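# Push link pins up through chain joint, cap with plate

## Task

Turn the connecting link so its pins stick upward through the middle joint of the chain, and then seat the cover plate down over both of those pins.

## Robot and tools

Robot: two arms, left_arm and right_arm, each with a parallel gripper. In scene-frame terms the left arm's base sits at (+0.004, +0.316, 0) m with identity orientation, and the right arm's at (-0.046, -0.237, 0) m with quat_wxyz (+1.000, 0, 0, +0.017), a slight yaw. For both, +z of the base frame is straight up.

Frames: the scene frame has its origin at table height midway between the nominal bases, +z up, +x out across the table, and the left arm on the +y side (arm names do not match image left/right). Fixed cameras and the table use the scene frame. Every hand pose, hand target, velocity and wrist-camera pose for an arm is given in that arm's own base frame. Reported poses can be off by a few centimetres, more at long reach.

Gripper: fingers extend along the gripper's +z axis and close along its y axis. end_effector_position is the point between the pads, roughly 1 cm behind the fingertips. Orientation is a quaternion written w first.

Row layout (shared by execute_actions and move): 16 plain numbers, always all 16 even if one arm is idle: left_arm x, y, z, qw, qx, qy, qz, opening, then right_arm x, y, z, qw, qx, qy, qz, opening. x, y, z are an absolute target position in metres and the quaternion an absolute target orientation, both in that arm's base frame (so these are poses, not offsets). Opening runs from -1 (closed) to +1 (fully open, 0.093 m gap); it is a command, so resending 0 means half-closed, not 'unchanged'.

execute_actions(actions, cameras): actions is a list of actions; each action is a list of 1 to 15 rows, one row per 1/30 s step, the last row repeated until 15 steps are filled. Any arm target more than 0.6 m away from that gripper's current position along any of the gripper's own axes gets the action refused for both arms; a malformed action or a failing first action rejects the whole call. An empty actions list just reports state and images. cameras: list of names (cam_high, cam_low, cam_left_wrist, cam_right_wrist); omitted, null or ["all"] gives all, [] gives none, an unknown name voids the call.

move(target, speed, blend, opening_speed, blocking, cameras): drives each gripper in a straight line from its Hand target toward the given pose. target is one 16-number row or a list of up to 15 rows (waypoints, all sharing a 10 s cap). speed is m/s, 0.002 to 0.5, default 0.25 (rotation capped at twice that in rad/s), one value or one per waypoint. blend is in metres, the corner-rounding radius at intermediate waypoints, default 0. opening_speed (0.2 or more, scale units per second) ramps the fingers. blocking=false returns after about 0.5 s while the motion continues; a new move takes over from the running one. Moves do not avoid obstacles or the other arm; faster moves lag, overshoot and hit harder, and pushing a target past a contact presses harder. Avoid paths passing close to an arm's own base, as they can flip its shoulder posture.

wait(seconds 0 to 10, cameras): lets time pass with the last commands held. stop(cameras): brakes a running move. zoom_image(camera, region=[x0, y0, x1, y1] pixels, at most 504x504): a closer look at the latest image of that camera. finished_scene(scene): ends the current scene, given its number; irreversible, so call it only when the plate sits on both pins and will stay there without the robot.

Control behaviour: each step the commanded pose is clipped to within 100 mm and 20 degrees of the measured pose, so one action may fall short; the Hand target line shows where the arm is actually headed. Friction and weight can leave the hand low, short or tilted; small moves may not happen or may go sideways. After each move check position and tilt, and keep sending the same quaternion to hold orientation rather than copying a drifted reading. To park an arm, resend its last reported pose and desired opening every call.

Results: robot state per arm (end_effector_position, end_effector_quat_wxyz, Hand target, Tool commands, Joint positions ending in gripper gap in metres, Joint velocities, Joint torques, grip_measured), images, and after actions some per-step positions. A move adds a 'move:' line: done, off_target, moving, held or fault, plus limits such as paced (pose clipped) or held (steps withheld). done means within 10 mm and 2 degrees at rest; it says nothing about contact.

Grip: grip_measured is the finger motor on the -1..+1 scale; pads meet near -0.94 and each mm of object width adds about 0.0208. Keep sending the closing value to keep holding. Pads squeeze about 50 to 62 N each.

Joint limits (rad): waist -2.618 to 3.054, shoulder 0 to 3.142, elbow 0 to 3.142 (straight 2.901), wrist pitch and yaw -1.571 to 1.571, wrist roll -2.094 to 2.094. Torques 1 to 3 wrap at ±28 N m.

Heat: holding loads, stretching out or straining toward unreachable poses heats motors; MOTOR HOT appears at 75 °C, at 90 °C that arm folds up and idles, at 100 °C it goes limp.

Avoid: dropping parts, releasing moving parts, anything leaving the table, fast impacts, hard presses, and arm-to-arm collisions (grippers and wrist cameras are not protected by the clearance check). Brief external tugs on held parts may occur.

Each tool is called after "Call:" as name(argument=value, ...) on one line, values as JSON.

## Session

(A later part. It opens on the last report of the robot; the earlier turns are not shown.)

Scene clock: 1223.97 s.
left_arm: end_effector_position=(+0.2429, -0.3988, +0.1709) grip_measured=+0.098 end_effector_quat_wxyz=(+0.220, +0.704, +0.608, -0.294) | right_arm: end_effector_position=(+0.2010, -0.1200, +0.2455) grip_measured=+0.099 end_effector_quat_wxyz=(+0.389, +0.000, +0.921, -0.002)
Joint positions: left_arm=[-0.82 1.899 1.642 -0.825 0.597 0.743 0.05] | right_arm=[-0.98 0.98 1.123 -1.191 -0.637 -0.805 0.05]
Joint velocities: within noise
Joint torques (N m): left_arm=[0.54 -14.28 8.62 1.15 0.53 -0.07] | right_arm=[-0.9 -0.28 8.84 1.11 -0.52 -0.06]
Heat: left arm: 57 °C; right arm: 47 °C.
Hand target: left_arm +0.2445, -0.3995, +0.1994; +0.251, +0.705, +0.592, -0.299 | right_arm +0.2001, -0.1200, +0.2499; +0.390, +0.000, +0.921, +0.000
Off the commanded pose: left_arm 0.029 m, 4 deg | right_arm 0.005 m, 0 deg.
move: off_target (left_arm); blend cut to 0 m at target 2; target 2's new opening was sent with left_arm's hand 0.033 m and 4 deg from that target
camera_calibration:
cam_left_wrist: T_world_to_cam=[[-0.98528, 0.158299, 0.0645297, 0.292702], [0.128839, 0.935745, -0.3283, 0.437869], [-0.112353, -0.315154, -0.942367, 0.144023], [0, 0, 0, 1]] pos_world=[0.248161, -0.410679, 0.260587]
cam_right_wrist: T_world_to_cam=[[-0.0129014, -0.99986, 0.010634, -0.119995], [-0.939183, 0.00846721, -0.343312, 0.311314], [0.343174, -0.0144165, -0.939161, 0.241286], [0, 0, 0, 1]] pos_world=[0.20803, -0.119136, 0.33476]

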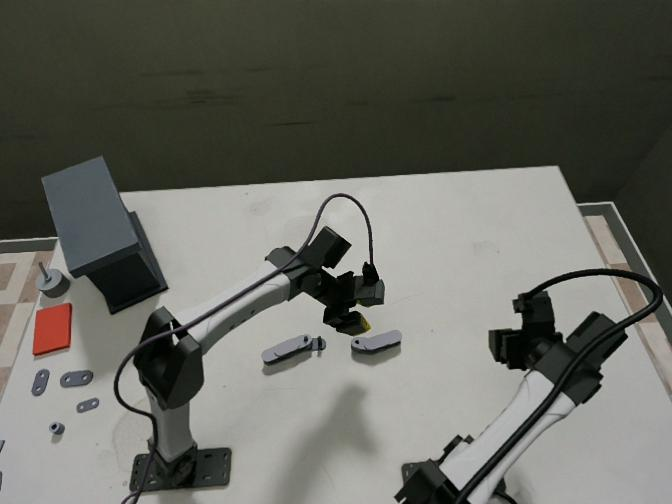

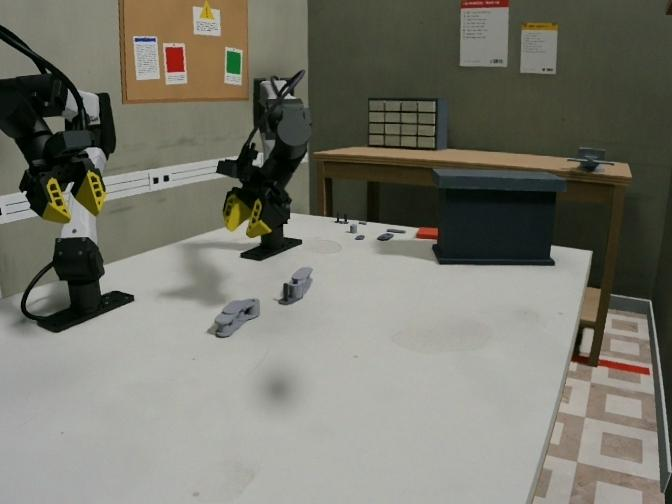

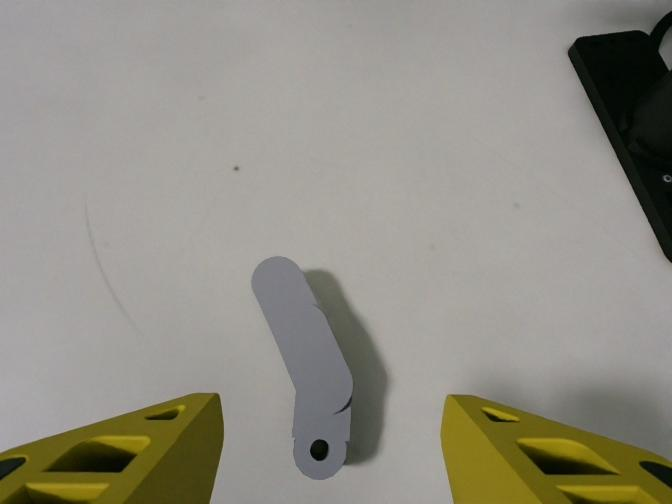

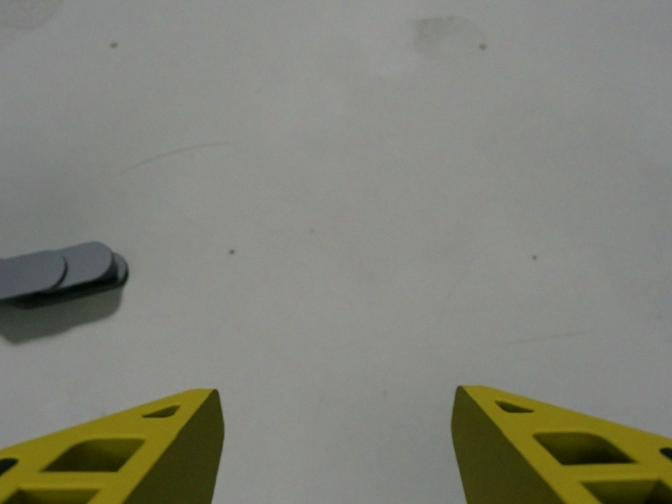

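Call:
move(target=[[0.28,-0.28,0.25,0.40,0.62,0.58,-0.35,0.1,0.20,-0.12,0.25,0.39,0.0,0.92,0.0,0.1],[0.271,-0.121,0.13,0.4402,0.5534,0.5534,-0.4402,0.0,0.24,0.02,0.22,0.30,-0.35,0.86,0.20,0.0],[0.271,-0.121,0.13,0.4402,0.5534,0.5534,-0.4402,0.0,0.302,0.135,0.13,0.2026,-0.6013,0.7559,0.1611,0.0]], speed=0.2, blend=0.02)

Scene clock: 1251.57 s.
left_arm: end_effector_position=(+0.2657, -0.1229, +0.1275) grip_measured=+0.002 end_effector_quat_wxyz=(+0.436, +0.550, +0.564, -0.434) | right_arm: end_effector_position=(+0.2934, +0.1339, +0.1274) grip_measured=+0.002 end_effector_quat_wxyz=(+0.194, -0.595, +0.761, +0.173)
Joint positions: left_arm=[0.152 1.835 1.029 -1.266 1.29 2.078 0.045] | right_arm=[0.18 1.563 1.195 -1.002 -0.489 -1.096 0.045]
Joint velocities: within noise
Joint torques (N m): left_arm=[0.18 -6.17 6.31 -0.6 0.58 -0.06] | right_arm=[0.05 -5.16 8.85 0.92 -0.3 -0.09]
Heat: left arm: 57 °C; right arm: 48 °C.
Hand target: left_arm +0.2709, -0.1214, +0.1300; +0.440, +0.551, +0.563, -0.432 | right_arm +0.3019, +0.1350, +0.1302; +0.203, -0.601, +0.756, +0.161
Off the commanded pose: left_arm 0.006 m, 2 deg | right_arm 0.009 m, 2 deg.
joint sent to its limit (left arm) — joint 6 (wrist roll), upper limit. The joint targets still meet the commanded pose.
move: done; blend cut to 0 m at target 2
camera_calibration:
cam_left_wrist: T_world_to_cam=[[-0.999579, -0.012347, 0.0262391, 0.261983], [-0.028296, 0.6133, -0.789343, 0.223407], [-0.00634638, -0.789754, -0.613391, 0.0642254], [0, 0, 0, 1]] pos_world=[0.268601, -0.0830583, 0.208866]
cam_right_wrist: T_world_to_cam=[[0.969886, -0.24263, -0.0212445, -0.249366], [-0.243546, -0.967005, -0.0747433, 0.247715], [-0.00240858, 0.0776666, -0.996976, 0.198663], [0, 0, 0, 1]] pos_world=[0.302665, 0.163609, 0.21128]

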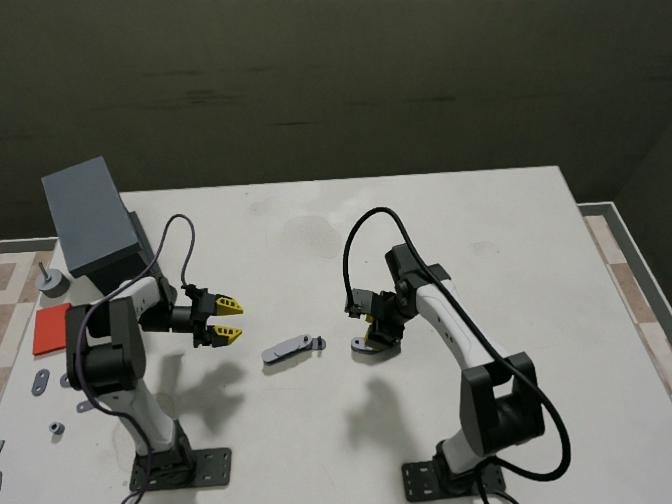

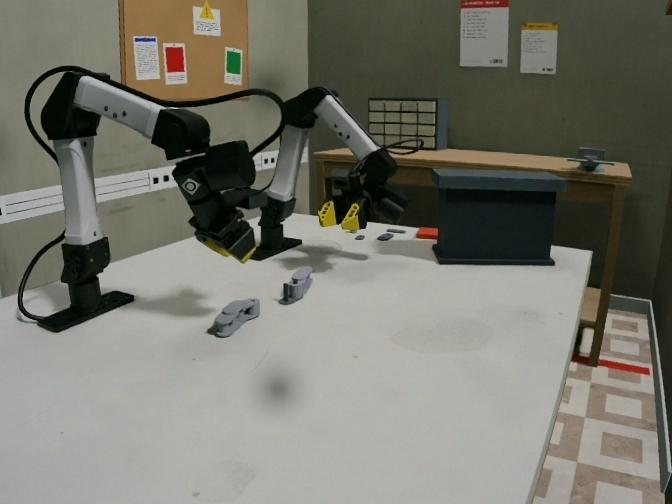

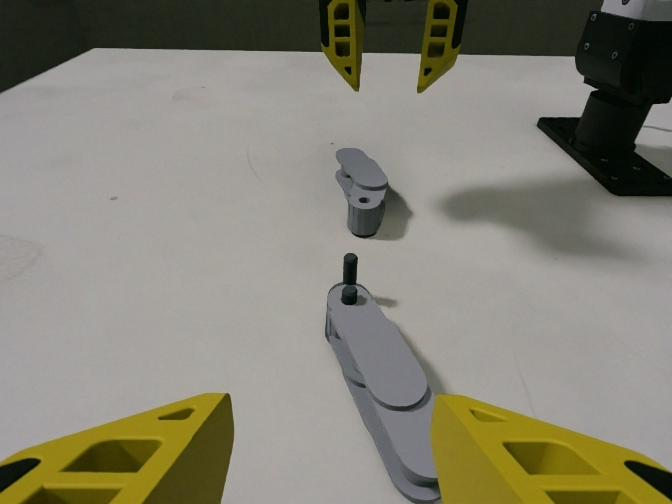

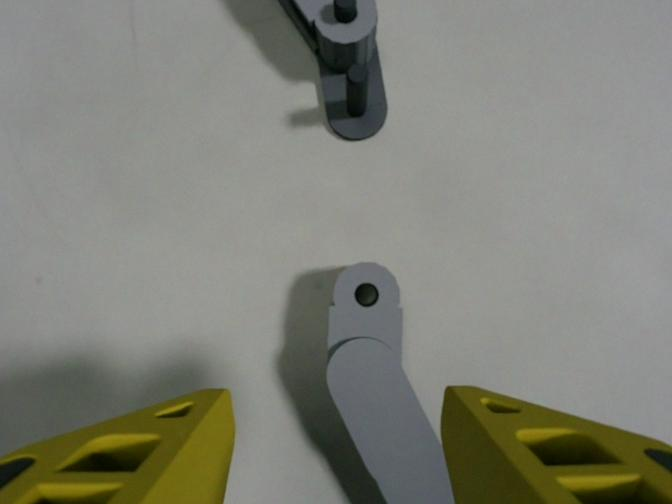

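Call:
move(target=[[0.271,-0.121,0.13,0.4402,0.5534,0.5534,-0.4402,0.0,0.309,0.142,0.055,0.2030,-0.5961,0.7601,0.1593,0.0]], speed=0.1)

Scene clock: 1267.23 s.
left_arm: end_effector_position=(+0.2657, -0.1229, +0.1275) grip_measured=+0.002 end_effector_quat_wxyz=(+0.436, +0.550, +0.564, -0.434) | right_arm: end_effector_position=(+0.3091, +0.1412, +0.0604) grip_measured=+0.002 end_effector_quat_wxyz=(+0.207, -0.596, +0.759, +0.163)
Joint positions: left_arm=[0.152 1.835 1.029 -1.266 1.29 2.079 0.045] | right_arm=[0.198 1.664 1.02 -0.681 -0.478 -1.073 0.045]
Joint velocities: within noise
Joint torques (N m): left_arm=[0.18 -6.19 6.28 -0.6 0.59 -0.07] | right_arm=[0.28 -5.97 5.6 0.99 -0.26 -0.01]
Heat: left arm: 54 °C; right arm: 47 °C.
Hand target: left_arm +0.2709, -0.1214, +0.1300; +0.440, +0.551, +0.563, -0.432 | right_arm +0.3089, +0.1420, +0.0550; +0.203, -0.596, +0.760, +0.159
Off the commanded pose: left_arm 0.006 m, 2 deg | right_arm 0.005 m, 1 deg.
joint sent to its limit (left arm) — joint 6 (wrist roll), upper limit. The joint targets still meet the commanded pose.
move: done
camera_calibration:
cam_left_wrist: T_world_to_cam=[[-0.99959, -0.0122545, 0.0258692, 0.262044], [-0.0279471, 0.613307, -0.78935, 0.223316], [-0.00619262, -0.78975, -0.613398, 0.0641859], [0, 0, 0, 1]] pos_world=[0.268575, -0.083059, 0.208867]
cam_right_wrist: T_world_to_cam=[[0.969052, -0.246618, 0.0108649, -0.265287], [-0.24489, -0.965941, -0.0835871, 0.254378], [0.031109, 0.0783395, -0.996441, 0.120881], [0, 0, 0, 1]] pos_world=[0.315611, 0.170819, 0.144596]

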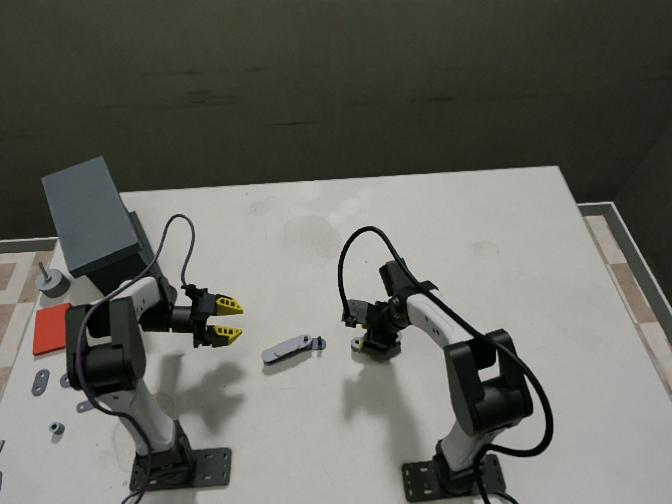

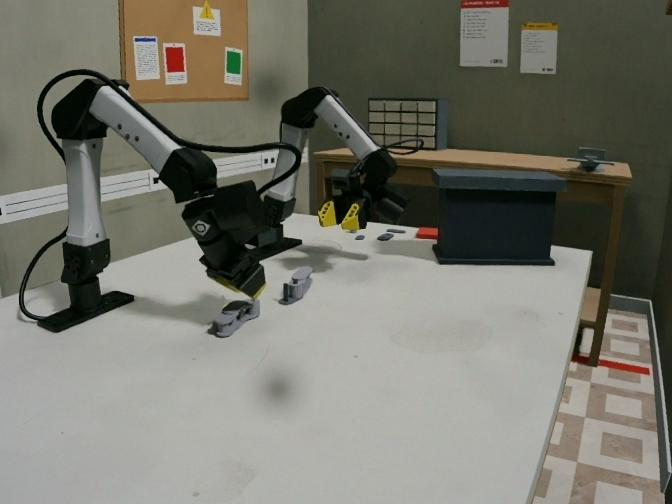

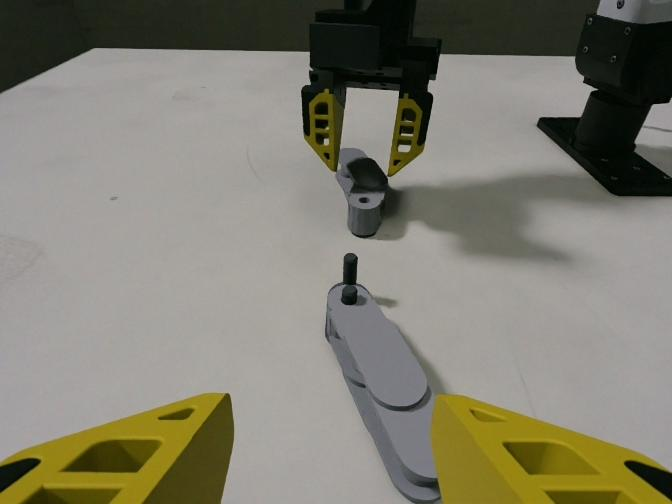

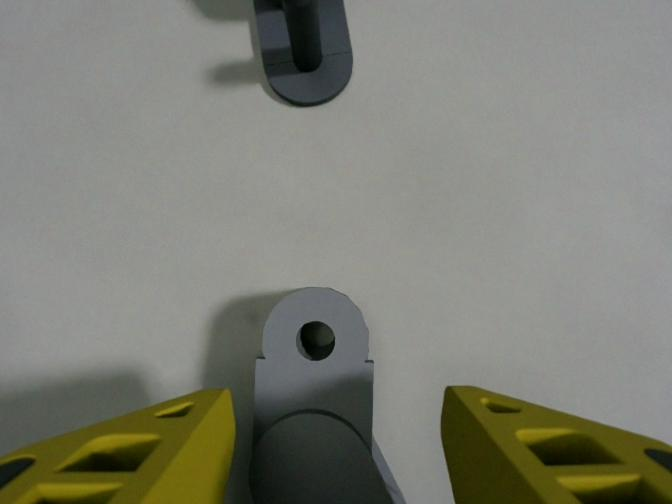

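Call:
move(target=[[0.271,-0.121,0.13,0.4402,0.5534,0.5534,-0.4402,0.0,0.3010,0.1415,0.030,0.2030,-0.5961,0.7601,0.1593,0.0]], speed=0.06, cameras=["cam_left_wrist","cam_right_wrist"])

Scene clock: 1277.93 s.
left_arm: end_effector_position=(+0.2657, -0.1229, +0.1275) grip_measured=+0.002 end_effector_quat_wxyz=(+0.436, +0.550, +0.564, -0.434) | right_arm: end_effector_position=(+0.3024, +0.1409, +0.0366) grip_measured=+0.002 end_effector_quat_wxyz=(+0.209, -0.596, +0.758, +0.162)
Joint positions: left_arm=[0.152 1.835 1.029 -1.266 1.29 2.079 0.045] | right_arm=[0.202 1.679 0.93 -0.57 -0.478 -1.069 0.045]
Joint velocities: within noise
Joint torques (N m): left_arm=[0.18 -6.17 6.3 -0.6 0.58 -0.07] | right_arm=[0.38 -5.56 5.29 1.02 -0.23 0.01]
Heat: left arm: 52 °C; right arm: 47 °C.
Hand target: left_arm +0.2709, -0.1214, +0.1300; +0.440, +0.551, +0.563, -0.432 | right_arm +0.3009, +0.1414, +0.0301; +0.203, -0.596, +0.760, +0.159
Off the commanded pose: left_arm 0.006 m, 2 deg | right_arm 0.007 m, 1 deg.
joint sent to its limit (left arm) — joint 6 (wrist roll), upper limit. The joint targets still meet the commanded pose.
move: done
camera_calibration:
cam_left_wrist: T_world_to_cam=[[-0.99959, -0.0122545, 0.0258692, 0.262044], [-0.0279471, 0.613307, -0.78935, 0.223316], [-0.00619262, -0.78975, -0.613398, 0.0641859], [0, 0, 0, 1]] pos_world=[0.268575, -0.083059, 0.208867]
cam_right_wrist: T_world_to_cam=[[0.968904, -0.246987, 0.01489, -0.258743], [-0.244868, -0.96576, -0.0857138, 0.250517], [0.0355504, 0.0794024, -0.996209, 0.0959408], [0, 0, 0, 1]] pos_world=[0.30863, 0.170416, 0.120903]
Images, in order (width x height): cam_left_wrist 672x504, cam_right_wrist 672x504.

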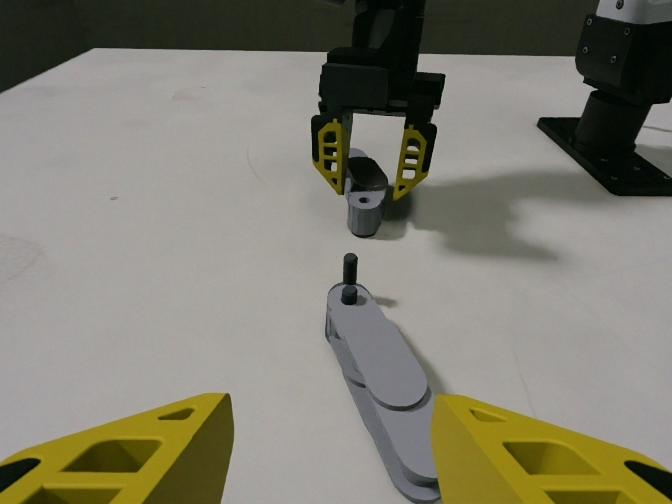

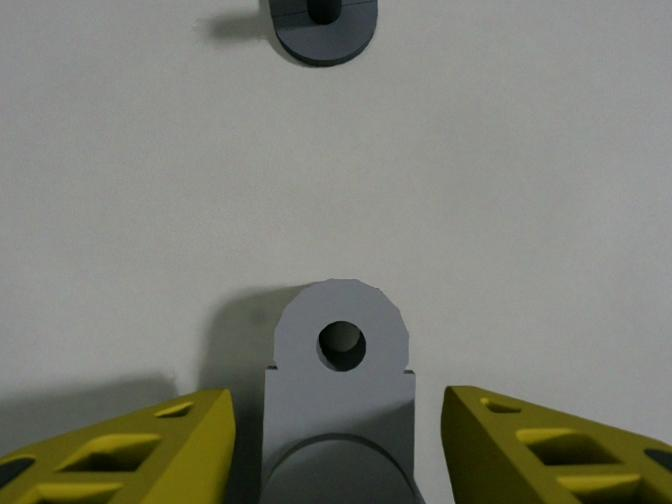

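Call:
move(target=[[0.271,-0.121,0.13,0.4402,0.5534,0.5534,-0.4402,0.0,0.3017,0.1415,0.0095,0.2030,-0.5961,0.7601,0.1593,0.0]], speed=0.05, cameras=["cam_low","cam_right_wrist"])

Call:
zoom_image(camera="cam_low", region=[180, 230, 330, 350])

Scene clock: 1284.20 s.
left_arm: end_effector_position=(+0.2657, -0.1229, +0.1275) grip_measured=+0.002 end_effector_quat_wxyz=(+0.436, +0.550, +0.564, -0.434) | right_arm: end_effector_position=(+0.3060, +0.1413, +0.0171) grip_measured=+0.002 end_effector_quat_wxyz=(+0.214, -0.597, +0.757, +0.159)
Joint positions: left_arm=[0.152 1.835 1.029 -1.266 1.29 2.079 0.045] | right_arm=[0.202 1.727 0.893 -0.474 -0.476 -1.069 0.045]
Joint velocities: left_arm=[0.002 0.017 0.007 0.037 -0.154 -0.022 0] | right_arm=[within noise]
Joint torques (N m): left_arm=[0.17 -6.19 6.3 -0.6 0.59 -0.07] | right_arm=[0.1 -5.53 4.83 0.94 -0.3 0.06]
Heat: left arm: 51 °C; right arm: 47 °C.
Hand target: left_arm +0.2709, -0.1214, +0.1300; +0.440, +0.551, +0.563, -0.432 | right_arm +0.3016, +0.1414, +0.0096; +0.203, -0.596, +0.760, +0.159
Off the commanded pose: left_arm 0.006 m, 2 deg | right_arm 0.009 m, 1 deg.
joint sent to its limit (left arm) — joint 6 (wrist roll), upper limit. The joint targets still meet the commanded pose.
move: done
camera_calibration:
cam_right_wrist: T_world_to_cam=[[0.96849, -0.247782, 0.0251076, -0.261698], [-0.244725, -0.965528, -0.0886899, 0.250095], [0.0462179, 0.0797508, -0.995743, 0.0729866], [0, 0, 0, 1]] pos_world=[0.311284, 0.170809, 0.101427]
Images, in order (width x height): cam_low 672x504, cam_right_wrist 672x504.

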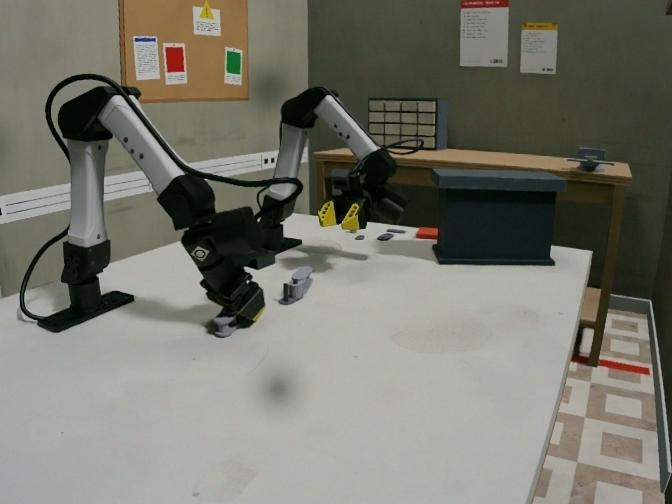

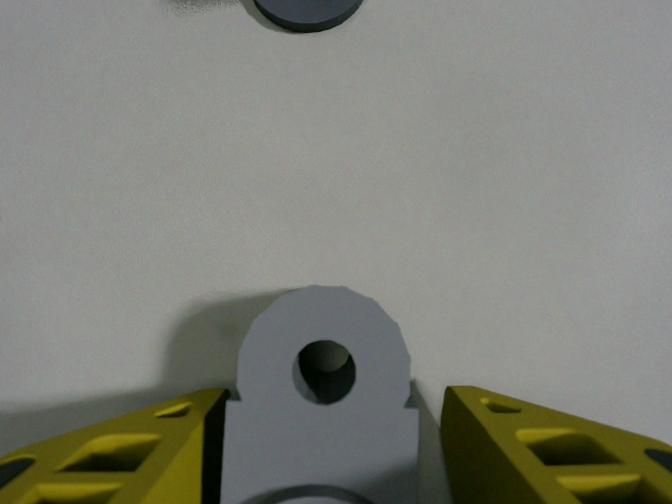

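Scaled by 3.360 from the camera's 672x504 image, which has a finer 960x720 frame.

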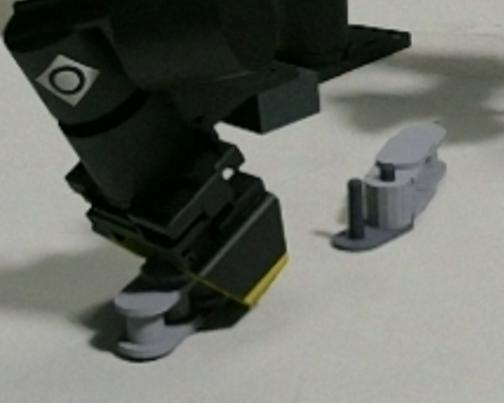

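Call:
move(target=[[0.271,-0.121,0.13,0.4402,0.5534,0.5534,-0.4402,0.0,0.2985,0.1405,0.006,0.2030,-0.5961,0.7601,0.1593,0.0]], speed=0.05, cameras=["cam_right_wrist"])

Scene clock: 1289.17 s.
left_arm: end_effector_position=(+0.2657, -0.1229, +0.1275) grip_measured=+0.002 end_effector_quat_wxyz=(+0.436, +0.550, +0.564, -0.434) | right_arm: end_effector_position=(+0.3046, +0.1409, +0.0144) grip_measured=+0.002 end_effector_quat_wxyz=(+0.214, -0.597, +0.757, +0.158)
Joint positions: left_arm=[0.152 1.835 1.029 -1.266 1.29 2.079 0.045] | right_arm=[0.202 1.727 0.879 -0.459 -0.475 -1.069 0.045]
Joint velocities: within noise
Joint torques (N m): left_arm=[0.18 -6.19 6.28 -0.6 0.58 -0.07] | right_arm=[0.25 -5.7 4.14 0.99 -0.32 0.01]
Heat: left arm: 50 °C; right arm: 46 °C.
Hand target: left_arm +0.2710, -0.1214, +0.1300; +0.440, +0.551, +0.563, -0.432 | right_arm +0.2984, +0.1403, +0.0062; +0.203, -0.596, +0.760, +0.159
Off the commanded pose: left_arm 0.006 m, 2 deg | right_arm 0.010 m, 1 deg.
joint sent to its limit (left arm) — joint 6 (wrist roll), upper limit. The joint targets still meet the commanded pose.
move: done
camera_calibration:
cam_right_wrist: T_world_to_cam=[[0.968351, -0.248054, 0.0276483, -0.260414], [-0.244794, -0.96551, -0.0886908, 0.249117], [0.0486949, 0.0791157, -0.995675, 0.0696988], [0, 0, 0, 1]] pos_world=[0.309761, 0.170414, 0.0986918]
Images, in order (width x height): cam_right_wrist 672x504.

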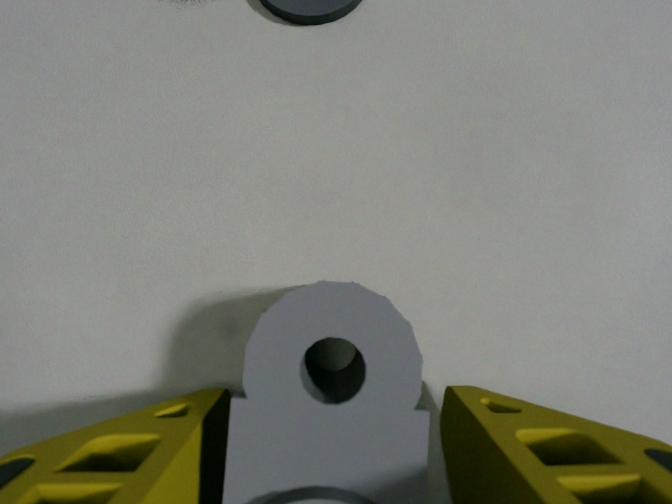

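Call:
move(target=[[0.271,-0.121,0.13,0.4402,0.5534,0.5534,-0.4402,0.0,0.2985,0.1405,0.006,0.2030,-0.5961,0.7601,0.1593,-0.65]], speed=0.05, opening_speed=0.7, cameras=["cam_right_wrist"])

Call:
zoom_image(camera="cam_right_wrist", region=[280, 270, 400, 430])

Scene clock: 1296.03 s.
left_arm: end_effector_position=(+0.2657, -0.1229, +0.1275) grip_measured=+0.002 end_effector_quat_wxyz=(+0.436, +0.550, +0.564, -0.434) | right_arm: end_effector_position=(+0.3038, +0.1418, +0.0145) grip_measured=-0.453 end_effector_quat_wxyz=(+0.215, -0.596, +0.756, +0.161)
Joint positions: left_arm=[0.152 1.835 1.029 -1.266 1.29 2.079 0.045] | right_arm=[0.202 1.727 0.878 -0.458 -0.482 -1.069 0.023]
Joint velocities: within noise
Joint torques (N m): left_arm=[0.18 -6.19 6.3 -0.6 0.58 -0.07] | right_arm=[0.17 -5.76 4.56 0.97 -0.26 0.01]
Heat: left arm: 49 °C; right arm: 46 °C.
Hand target: left_arm +0.2710, -0.1214, +0.1300; +0.440, +0.551, +0.563, -0.432 | right_arm +0.2984, +0.1403, +0.0062; +0.203, -0.596, +0.760, +0.159
Off the commanded pose: left_arm 0.006 m, 2 deg | right_arm 0.010 m, 1 deg.
joint sent to its limit (left arm) — joint 6 (wrist roll), upper limit. The joint targets still meet the commanded pose.
move: done
camera_calibration:
cam_right_wrist: T_world_to_cam=[[0.968884, -0.24639, 0.023566, -0.259732], [-0.243198, -0.965365, -0.0944711, 0.249416], [0.0460266, 0.0858004, -0.995249, 0.0696796], [0, 0, 0, 1]] pos_world=[0.309101, 0.170804, 0.099032]
Images, in order (width x height): cam_right_wrist 672x504.

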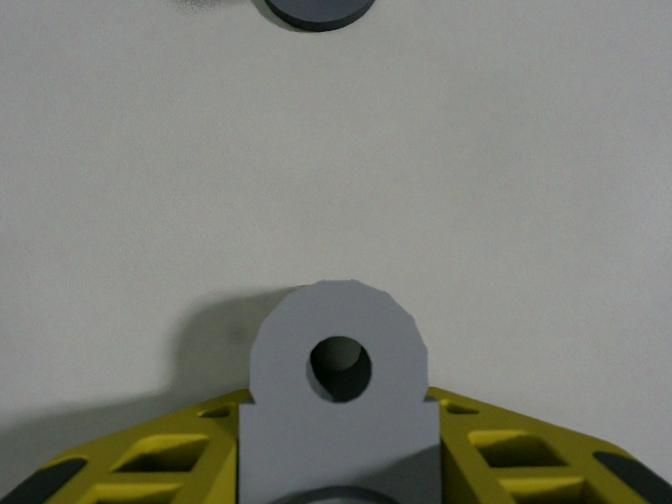

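Scaled by 3.150 from the camera's 672x504 image, which has a finer 960x720 frame.

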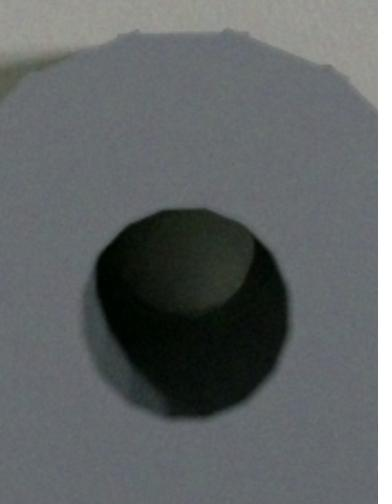

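Call:
move(target=[[0.271,-0.121,0.13,0.4402,0.5534,0.5534,-0.4402,0.0,0.300,0.150,0.10,0.2030,-0.5961,0.7601,0.1593,-0.65],[0.271,-0.121,0.13,0.4402,0.5534,0.5534,-0.4402,0.0,0.322,0.226,0.105,0.2030,-0.5961,0.7601,0.1593,-0.65]], speed=0.1, blend=0.02)

Call:
zoom_image(camera="cam_right_wrist", region=[280, 270, 400, 430])

Call:
zoom_image(camera="cam_left_wrist", region=[270, 120, 450, 300])

Scene clock: 1312.83 s.
left_arm: end_effector_position=(+0.2657, -0.1229, +0.1275) grip_measured=+0.002 end_effector_quat_wxyz=(+0.436, +0.550, +0.564, -0.434) | right_arm: end_effector_position=(+0.3096, +0.2186, +0.0938) grip_measured=-0.453 end_effector_quat_wxyz=(+0.179, -0.596, +0.765, +0.164)
Joint positions: left_arm=[0.152 1.835 1.029 -1.266 1.29 2.079 0.045] | right_arm=[0.443 1.729 1.243 -0.789 -0.396 -0.821 0.023]
Joint velocities: within noise
Joint torques (N m): left_arm=[0.18 -6.19 6.3 -0.6 0.58 -0.07] | right_arm=[0.01 -7.57 10.06 1.15 -0.28 0.04]
Heat: left arm: 48 °C; right arm: 46 °C.
Hand target: left_arm +0.2710, -0.1214, +0.1300; +0.440, +0.551, +0.563, -0.432 | right_arm +0.3214, +0.2256, +0.1054; +0.203, -0.596, +0.760, +0.159
Off the commanded pose: left_arm 0.006 m, 2 deg | right_arm 0.018 m, 3 deg.
joint sent to its limit (left arm) — joint 6 (wrist roll), upper limit. The joint targets still meet the commanded pose.
move: off_target (right_arm)
camera_calibration:
cam_left_wrist: T_world_to_cam=[[-0.99959, -0.0122545, 0.0258692, 0.262044], [-0.0279471, 0.613307, -0.78935, 0.223316], [-0.00619262, -0.78975, -0.613398, 0.0641859], [0, 0, 0, 1]] pos_world=[0.268575, -0.083059, 0.208867]
cam_right_wrist: T_world_to_cam=[[0.969202, -0.244893, -0.0259734, -0.244056], [-0.245773, -0.968537, -0.0391394, 0.328716], [-0.0155713, 0.0443176, -0.998896, 0.170156], [0, 0, 0, 1]] pos_world=[0.319979, 0.251066, 0.176495]

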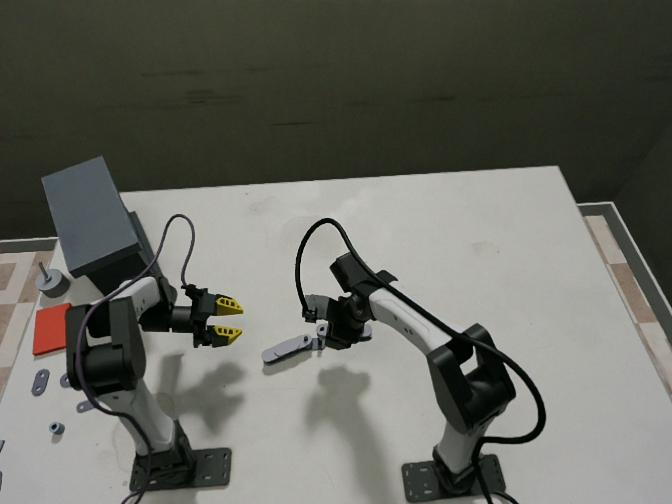

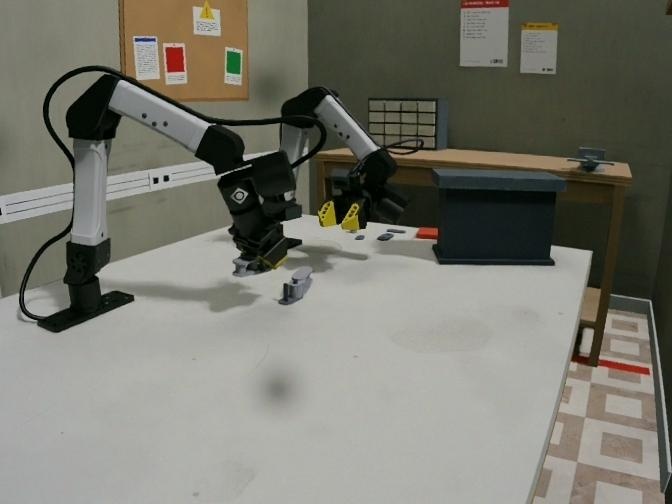

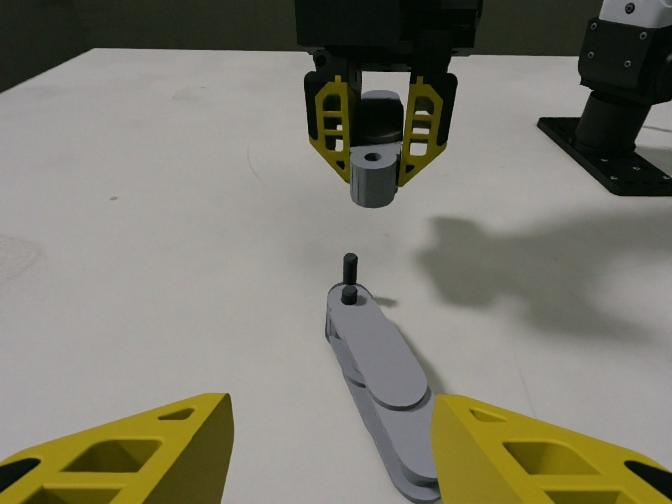

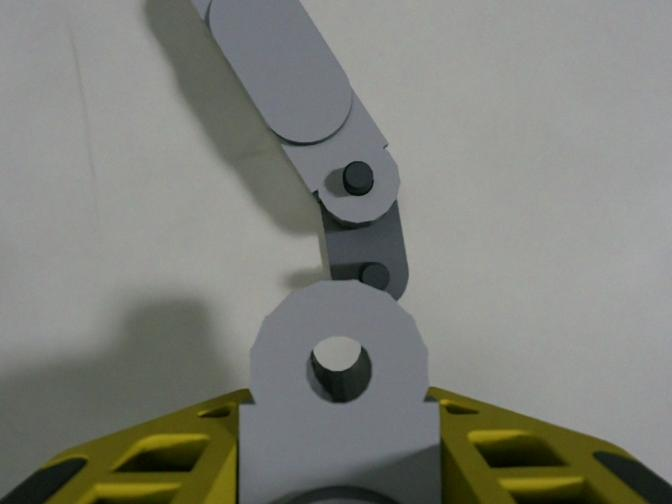

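Scaled by 3.150 from the camera's 672x504 image, which has a finer 960x720 frame.

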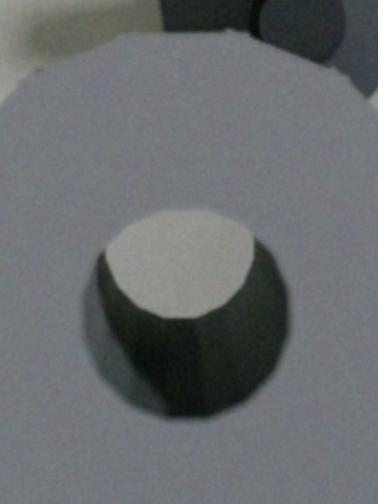

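Scaled by 2.800 from the camera's 672x504 image, which has a finer 960x720 frame.

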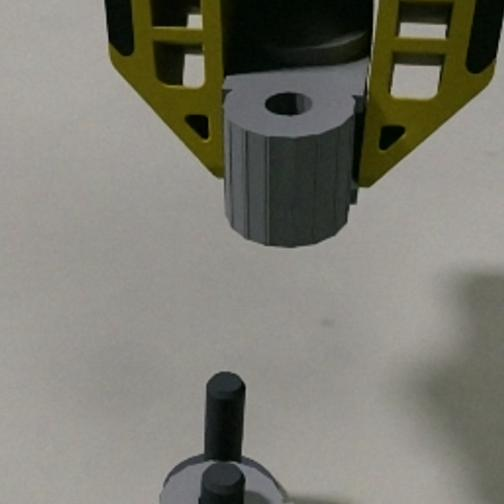

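Call:
move(target=[[0.271,-0.121,0.13,0.4402,0.5534,0.5534,-0.4402,0.0,0.322,0.228,0.130,0.2115,-0.5937,0.7586,0.1655,-0.65],[0.271,-0.121,0.13,0.4402,0.5534,0.5534,-0.4402,0.0,0.3300,0.2345,0.070,0.2115,-0.5937,0.7586,0.1655,-0.65]], speed=0.08, cameras=["cam_left_wrist","cam_right_wrist"])

Call:
zoom_image(camera="cam_right_wrist", region=[280, 270, 400, 430])

Call:
zoom_image(camera="cam_left_wrist", region=[270, 120, 450, 300])

Scene clock: 1334.47 s.
left_arm: end_effector_position=(+0.2657, -0.1229, +0.1275) grip_measured=+0.002 end_effector_quat_wxyz=(+0.436, +0.550, +0.564, -0.434) | right_arm: end_effector_position=(+0.3263, +0.2264, +0.0661) grip_measured=-0.453 end_effector_quat_wxyz=(+0.195, -0.592, +0.765, +0.161)
Joint positions: left_arm=[0.152 1.835 1.029 -1.266 1.29 2.079 0.045] | right_arm=[0.443 1.8 1.205 -0.641 -0.395 -0.807 0.023]
Joint velocities: within noise
Joint torques (N m): left_arm=[0.18 -6.19 6.3 -0.6 0.59 -0.07] | right_arm=[0.5 -8.42 7.01 1.41 -0.48 0.07]
Heat: left arm: 47 °C; right arm: 49 °C.
Hand target: left_arm +0.2710, -0.1214, +0.1300; +0.440, +0.551, +0.563, -0.432 | right_arm +0.3298, +0.2343, +0.0703; +0.211, -0.594, +0.759, +0.166
Off the commanded pose: left_arm 0.006 m, 2 deg | right_arm 0.010 m, 2 deg.
joint sent to its limit (left arm) — joint 6 (wrist roll), upper limit. The joint targets still meet the commanded pose.
move: done
camera_calibration:
cam_left_wrist: T_world_to_cam=[[-0.99959, -0.0122545, 0.0258692, 0.262044], [-0.0279471, 0.613307, -0.78935, 0.223316], [-0.00619262, -0.78975, -0.613398, 0.0641859], [0, 0, 0, 1]] pos_world=[0.268575, -0.083059, 0.208867]
cam_right_wrist: T_world_to_cam=[[0.966355, -0.257181, -0.00407148, -0.256783], [-0.256933, -0.964444, -0.0619058, 0.343486], [0.0119943, 0.0608691, -0.998074, 0.129611], [0, 0, 0, 1]] pos_world=[0.334842, 0.257344, 0.149579]
Images, in order (width x height): cam_left_wrist 672x504, cam_right_wrist 672x504.

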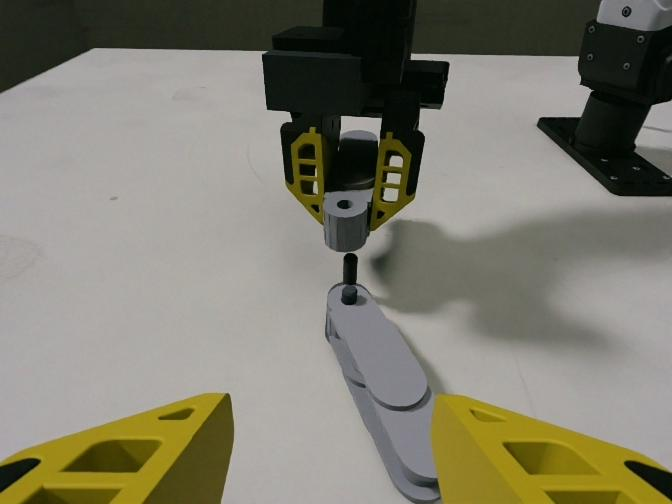

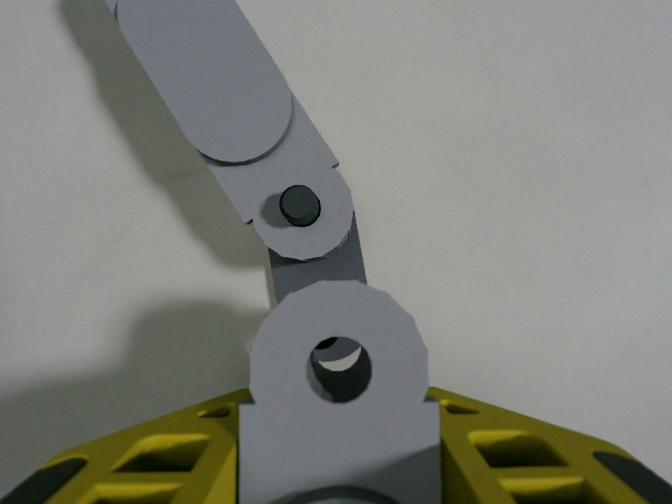

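Scaled by 3.150 from the camera's 672x504 image, which has a finer 960x720 frame.

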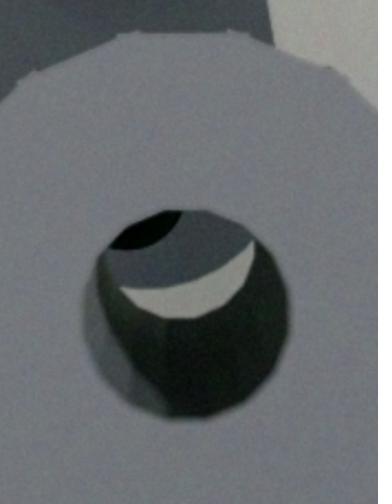

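Scaled by 2.800 from the camera's 672x504 image, which has a finer 960x720 frame.

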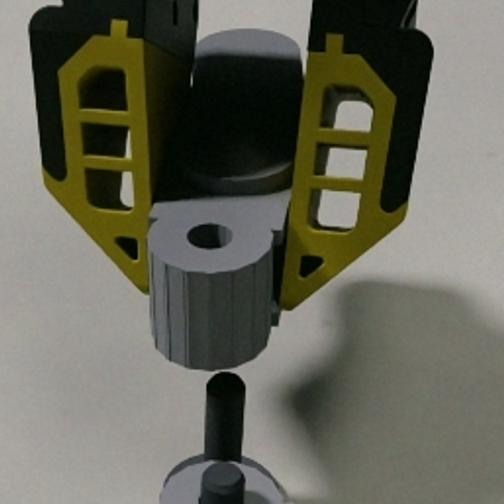

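Call:
move(target=[[0.271,-0.121,0.13,0.4402,0.5534,0.5534,-0.4402,0.0,0.316,0.228,0.125,0.2115,-0.5937,0.7586,0.1655,-0.65],[0.271,-0.121,0.13,0.4402,0.5534,0.5534,-0.4402,0.0,0.3256,0.2366,0.068,0.2115,-0.5937,0.7586,0.1655,-0.65]], speed=0.08, cameras=["cam_left_wrist","cam_right_wrist"])

Call:
zoom_image(camera="cam_right_wrist", region=[280, 270, 400, 430])

Call:
zoom_image(camera="cam_left_wrist", region=[270, 120, 450, 300])

Scene clock: 1355.00 s.
left_arm: end_effector_position=(+0.2657, -0.1229, +0.1275) grip_measured=+0.002 end_effector_quat_wxyz=(+0.436, +0.550, +0.564, -0.434) | right_arm: end_effector_position=(+0.3212, +0.2294, +0.0641) grip_measured=-0.453 end_effector_quat_wxyz=(+0.195, -0.592, +0.764, +0.163)
Joint positions: left_arm=[0.152 1.835 1.029 -1.266 1.29 2.079 0.045] | right_arm=[0.455 1.791 1.184 -0.625 -0.395 -0.795 0.023]
Joint velocities: within noise
Joint torques (N m): left_arm=[0.17 -6.19 6.3 -0.6 0.58 -0.07] | right_arm=[0.29 -8.31 7.04 1.41 -0.39 0.01]
Heat: left arm: 46 °C; right arm: 49 °C.
Hand target: left_arm +0.2710, -0.1214, +0.1300; +0.440, +0.551, +0.563, -0.432 | right_arm +0.3253, +0.2365, +0.0681; +0.211, -0.594, +0.759, +0.166
Off the commanded pose: left_arm 0.006 m, 2 deg | right_arm 0.009 m, 2 deg.
joint sent to its limit (left arm) — joint 6 (wrist roll), upper limit. The joint targets still meet the commanded pose.
move: done
camera_calibration:
cam_left_wrist: T_world_to_cam=[[-0.99959, -0.0122545, 0.0258692, 0.262044], [-0.0279471, 0.613307, -0.78935, 0.223316], [-0.00619262, -0.78975, -0.613398, 0.0641859], [0, 0, 0, 1]] pos_world=[0.268575, -0.083059, 0.208867]
cam_right_wrist: T_world_to_cam=[[0.967014, -0.254635, -0.00678521, -0.251705], [-0.254537, -0.964932, -0.0641638, 0.344428], [0.00979106, 0.0637743, -0.997916, 0.12754], [0, 0, 0, 1]] pos_world=[0.329823, 0.260123, 0.147666]
Images, in order (width x height): cam_left_wrist 672x504, cam_right_wrist 672x504.

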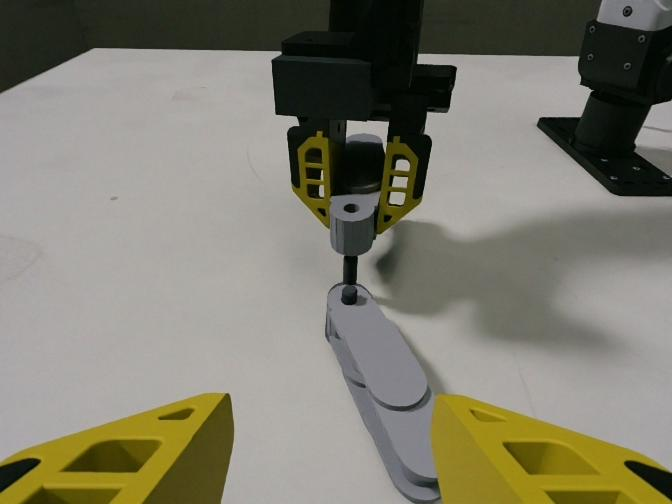

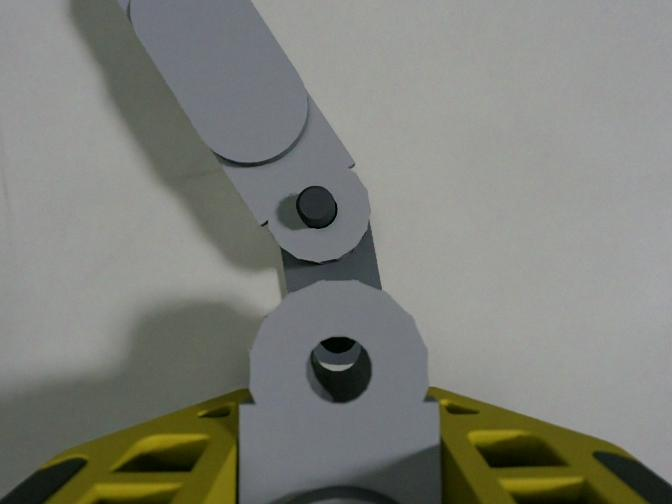

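Scaled by 3.150 from the camera's 672x504 image, which has a finer 960x720 frame.

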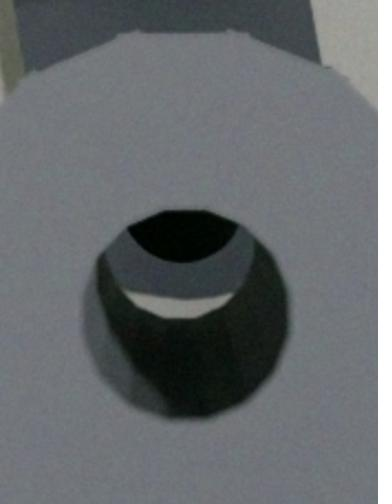

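Scaled by 2.800 from the camera's 672x504 image, which has a finer 960x720 frame.

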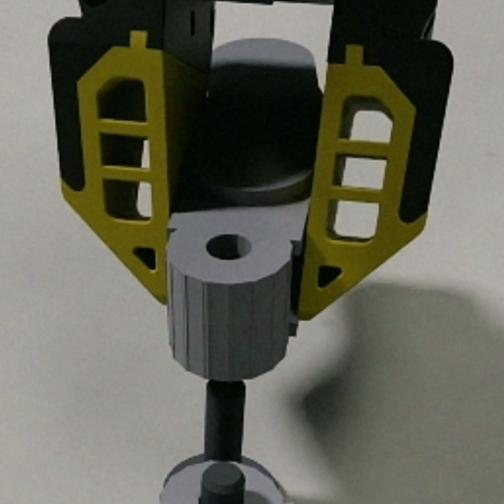

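Call:
move(target=[[0.271,-0.121,0.13,0.4402,0.5534,0.5534,-0.4402,0.0,0.3256,0.2366,0.058,0.2226,-0.5918,0.7547,0.1745,-0.65]], speed=0.03, cameras=["cam_left_wrist","cam_right_wrist"])

Call:
zoom_image(camera="cam_right_wrist", region=[280, 270, 400, 430])

Call:
zoom_image(camera="cam_left_wrist", region=[270, 120, 450, 300])

Scene clock: 1375.83 s.
left_arm: end_effector_position=(+0.2657, -0.1229, +0.1275) grip_measured=+0.002 end_effector_quat_wxyz=(+0.436, +0.550, +0.564, -0.434) | right_arm: end_effector_position=(+0.3205, +0.2314, +0.0548) grip_measured=-0.453 end_effector_quat_wxyz=(+0.206, -0.593, +0.760, +0.167)
Joint positions: left_arm=[0.152 1.835 1.029 -1.266 1.29 2.079 0.045] | right_arm=[0.455 1.795 1.137 -0.554 -0.409 -0.795 0.023]
Joint velocities: within noise
Joint torques (N m): left_arm=[0.18 -6.19 6.28 -0.6 0.59 -0.07] | right_arm=[-0.47 -8.02 6.78 1.44 -0.48 0.06]
Heat: left arm: 45 °C; right arm: 47 °C.
Hand target: left_arm +0.2710, -0.1214, +0.1300; +0.440, +0.551, +0.563, -0.432 | right_arm +0.3254, +0.2364, +0.0582; +0.222, -0.592, +0.755, +0.174
Off the commanded pose: left_arm 0.006 m, 2 deg | right_arm 0.008 m, 2 deg.
joint sent to its limit (left arm) — joint 6 (wrist roll), upper limit. The joint targets still meet the commanded pose.
move: done
camera_calibration:
cam_left_wrist: T_world_to_cam=[[-0.99959, -0.0122545, 0.0258692, 0.262044], [-0.0279471, 0.613307, -0.78935, 0.223316], [-0.00619262, -0.78975, -0.613398, 0.0641859], [0, 0, 0, 1]] pos_world=[0.268575, -0.083059, 0.208867]
cam_right_wrist: T_world_to_cam=[[0.968155, -0.25035, 0.000802268, -0.252342], [-0.249315, -0.964434, -0.0878052, 0.34511], [0.0227558, 0.0848091, -0.996137, 0.109016], [0, 0, 0, 1]] pos_world=[0.327867, 0.260416, 0.1391]
Images, in order (width x height): cam_left_wrist 672x504, cam_right_wrist 672x504.

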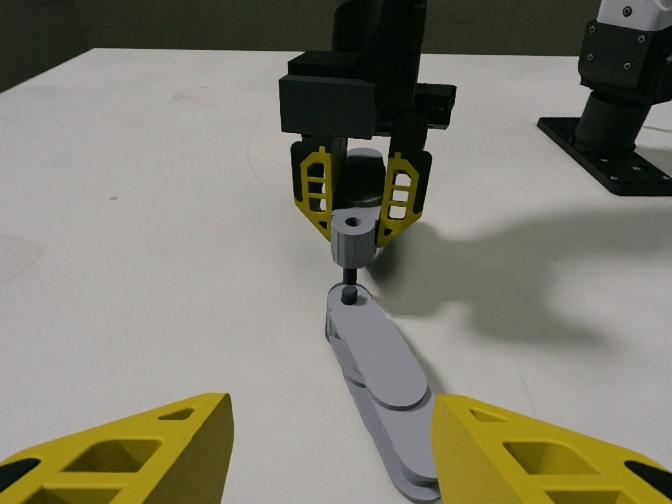

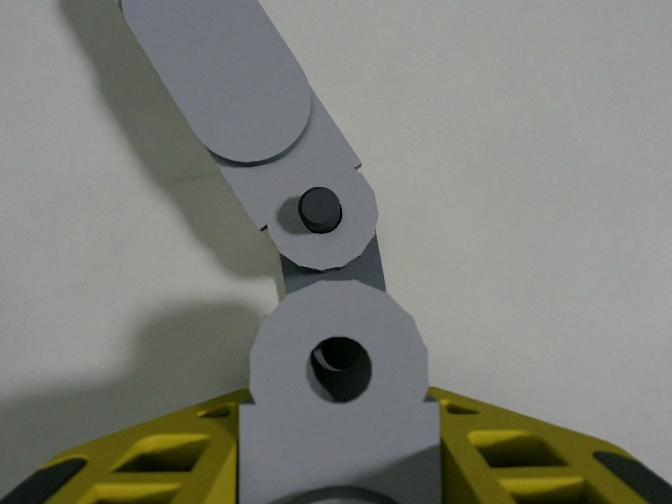

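Scaled by 3.150 from the camera's 672x504 image, which has a finer 960x720 frame.

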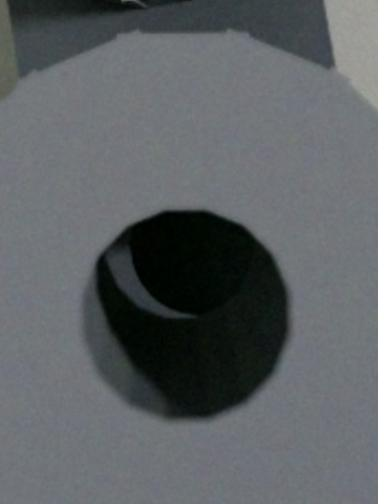

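Scaled by 2.800 from the camera's 672x504 image, which has a finer 960x720 frame.

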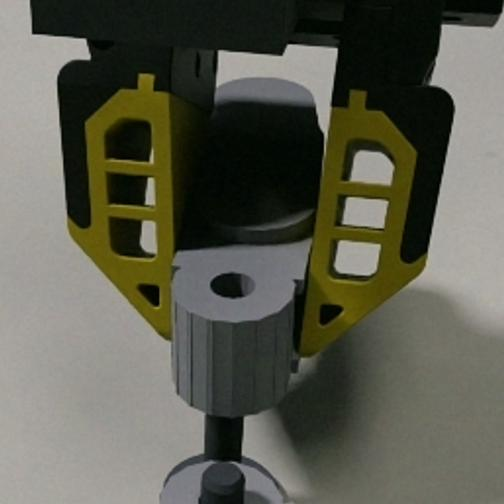

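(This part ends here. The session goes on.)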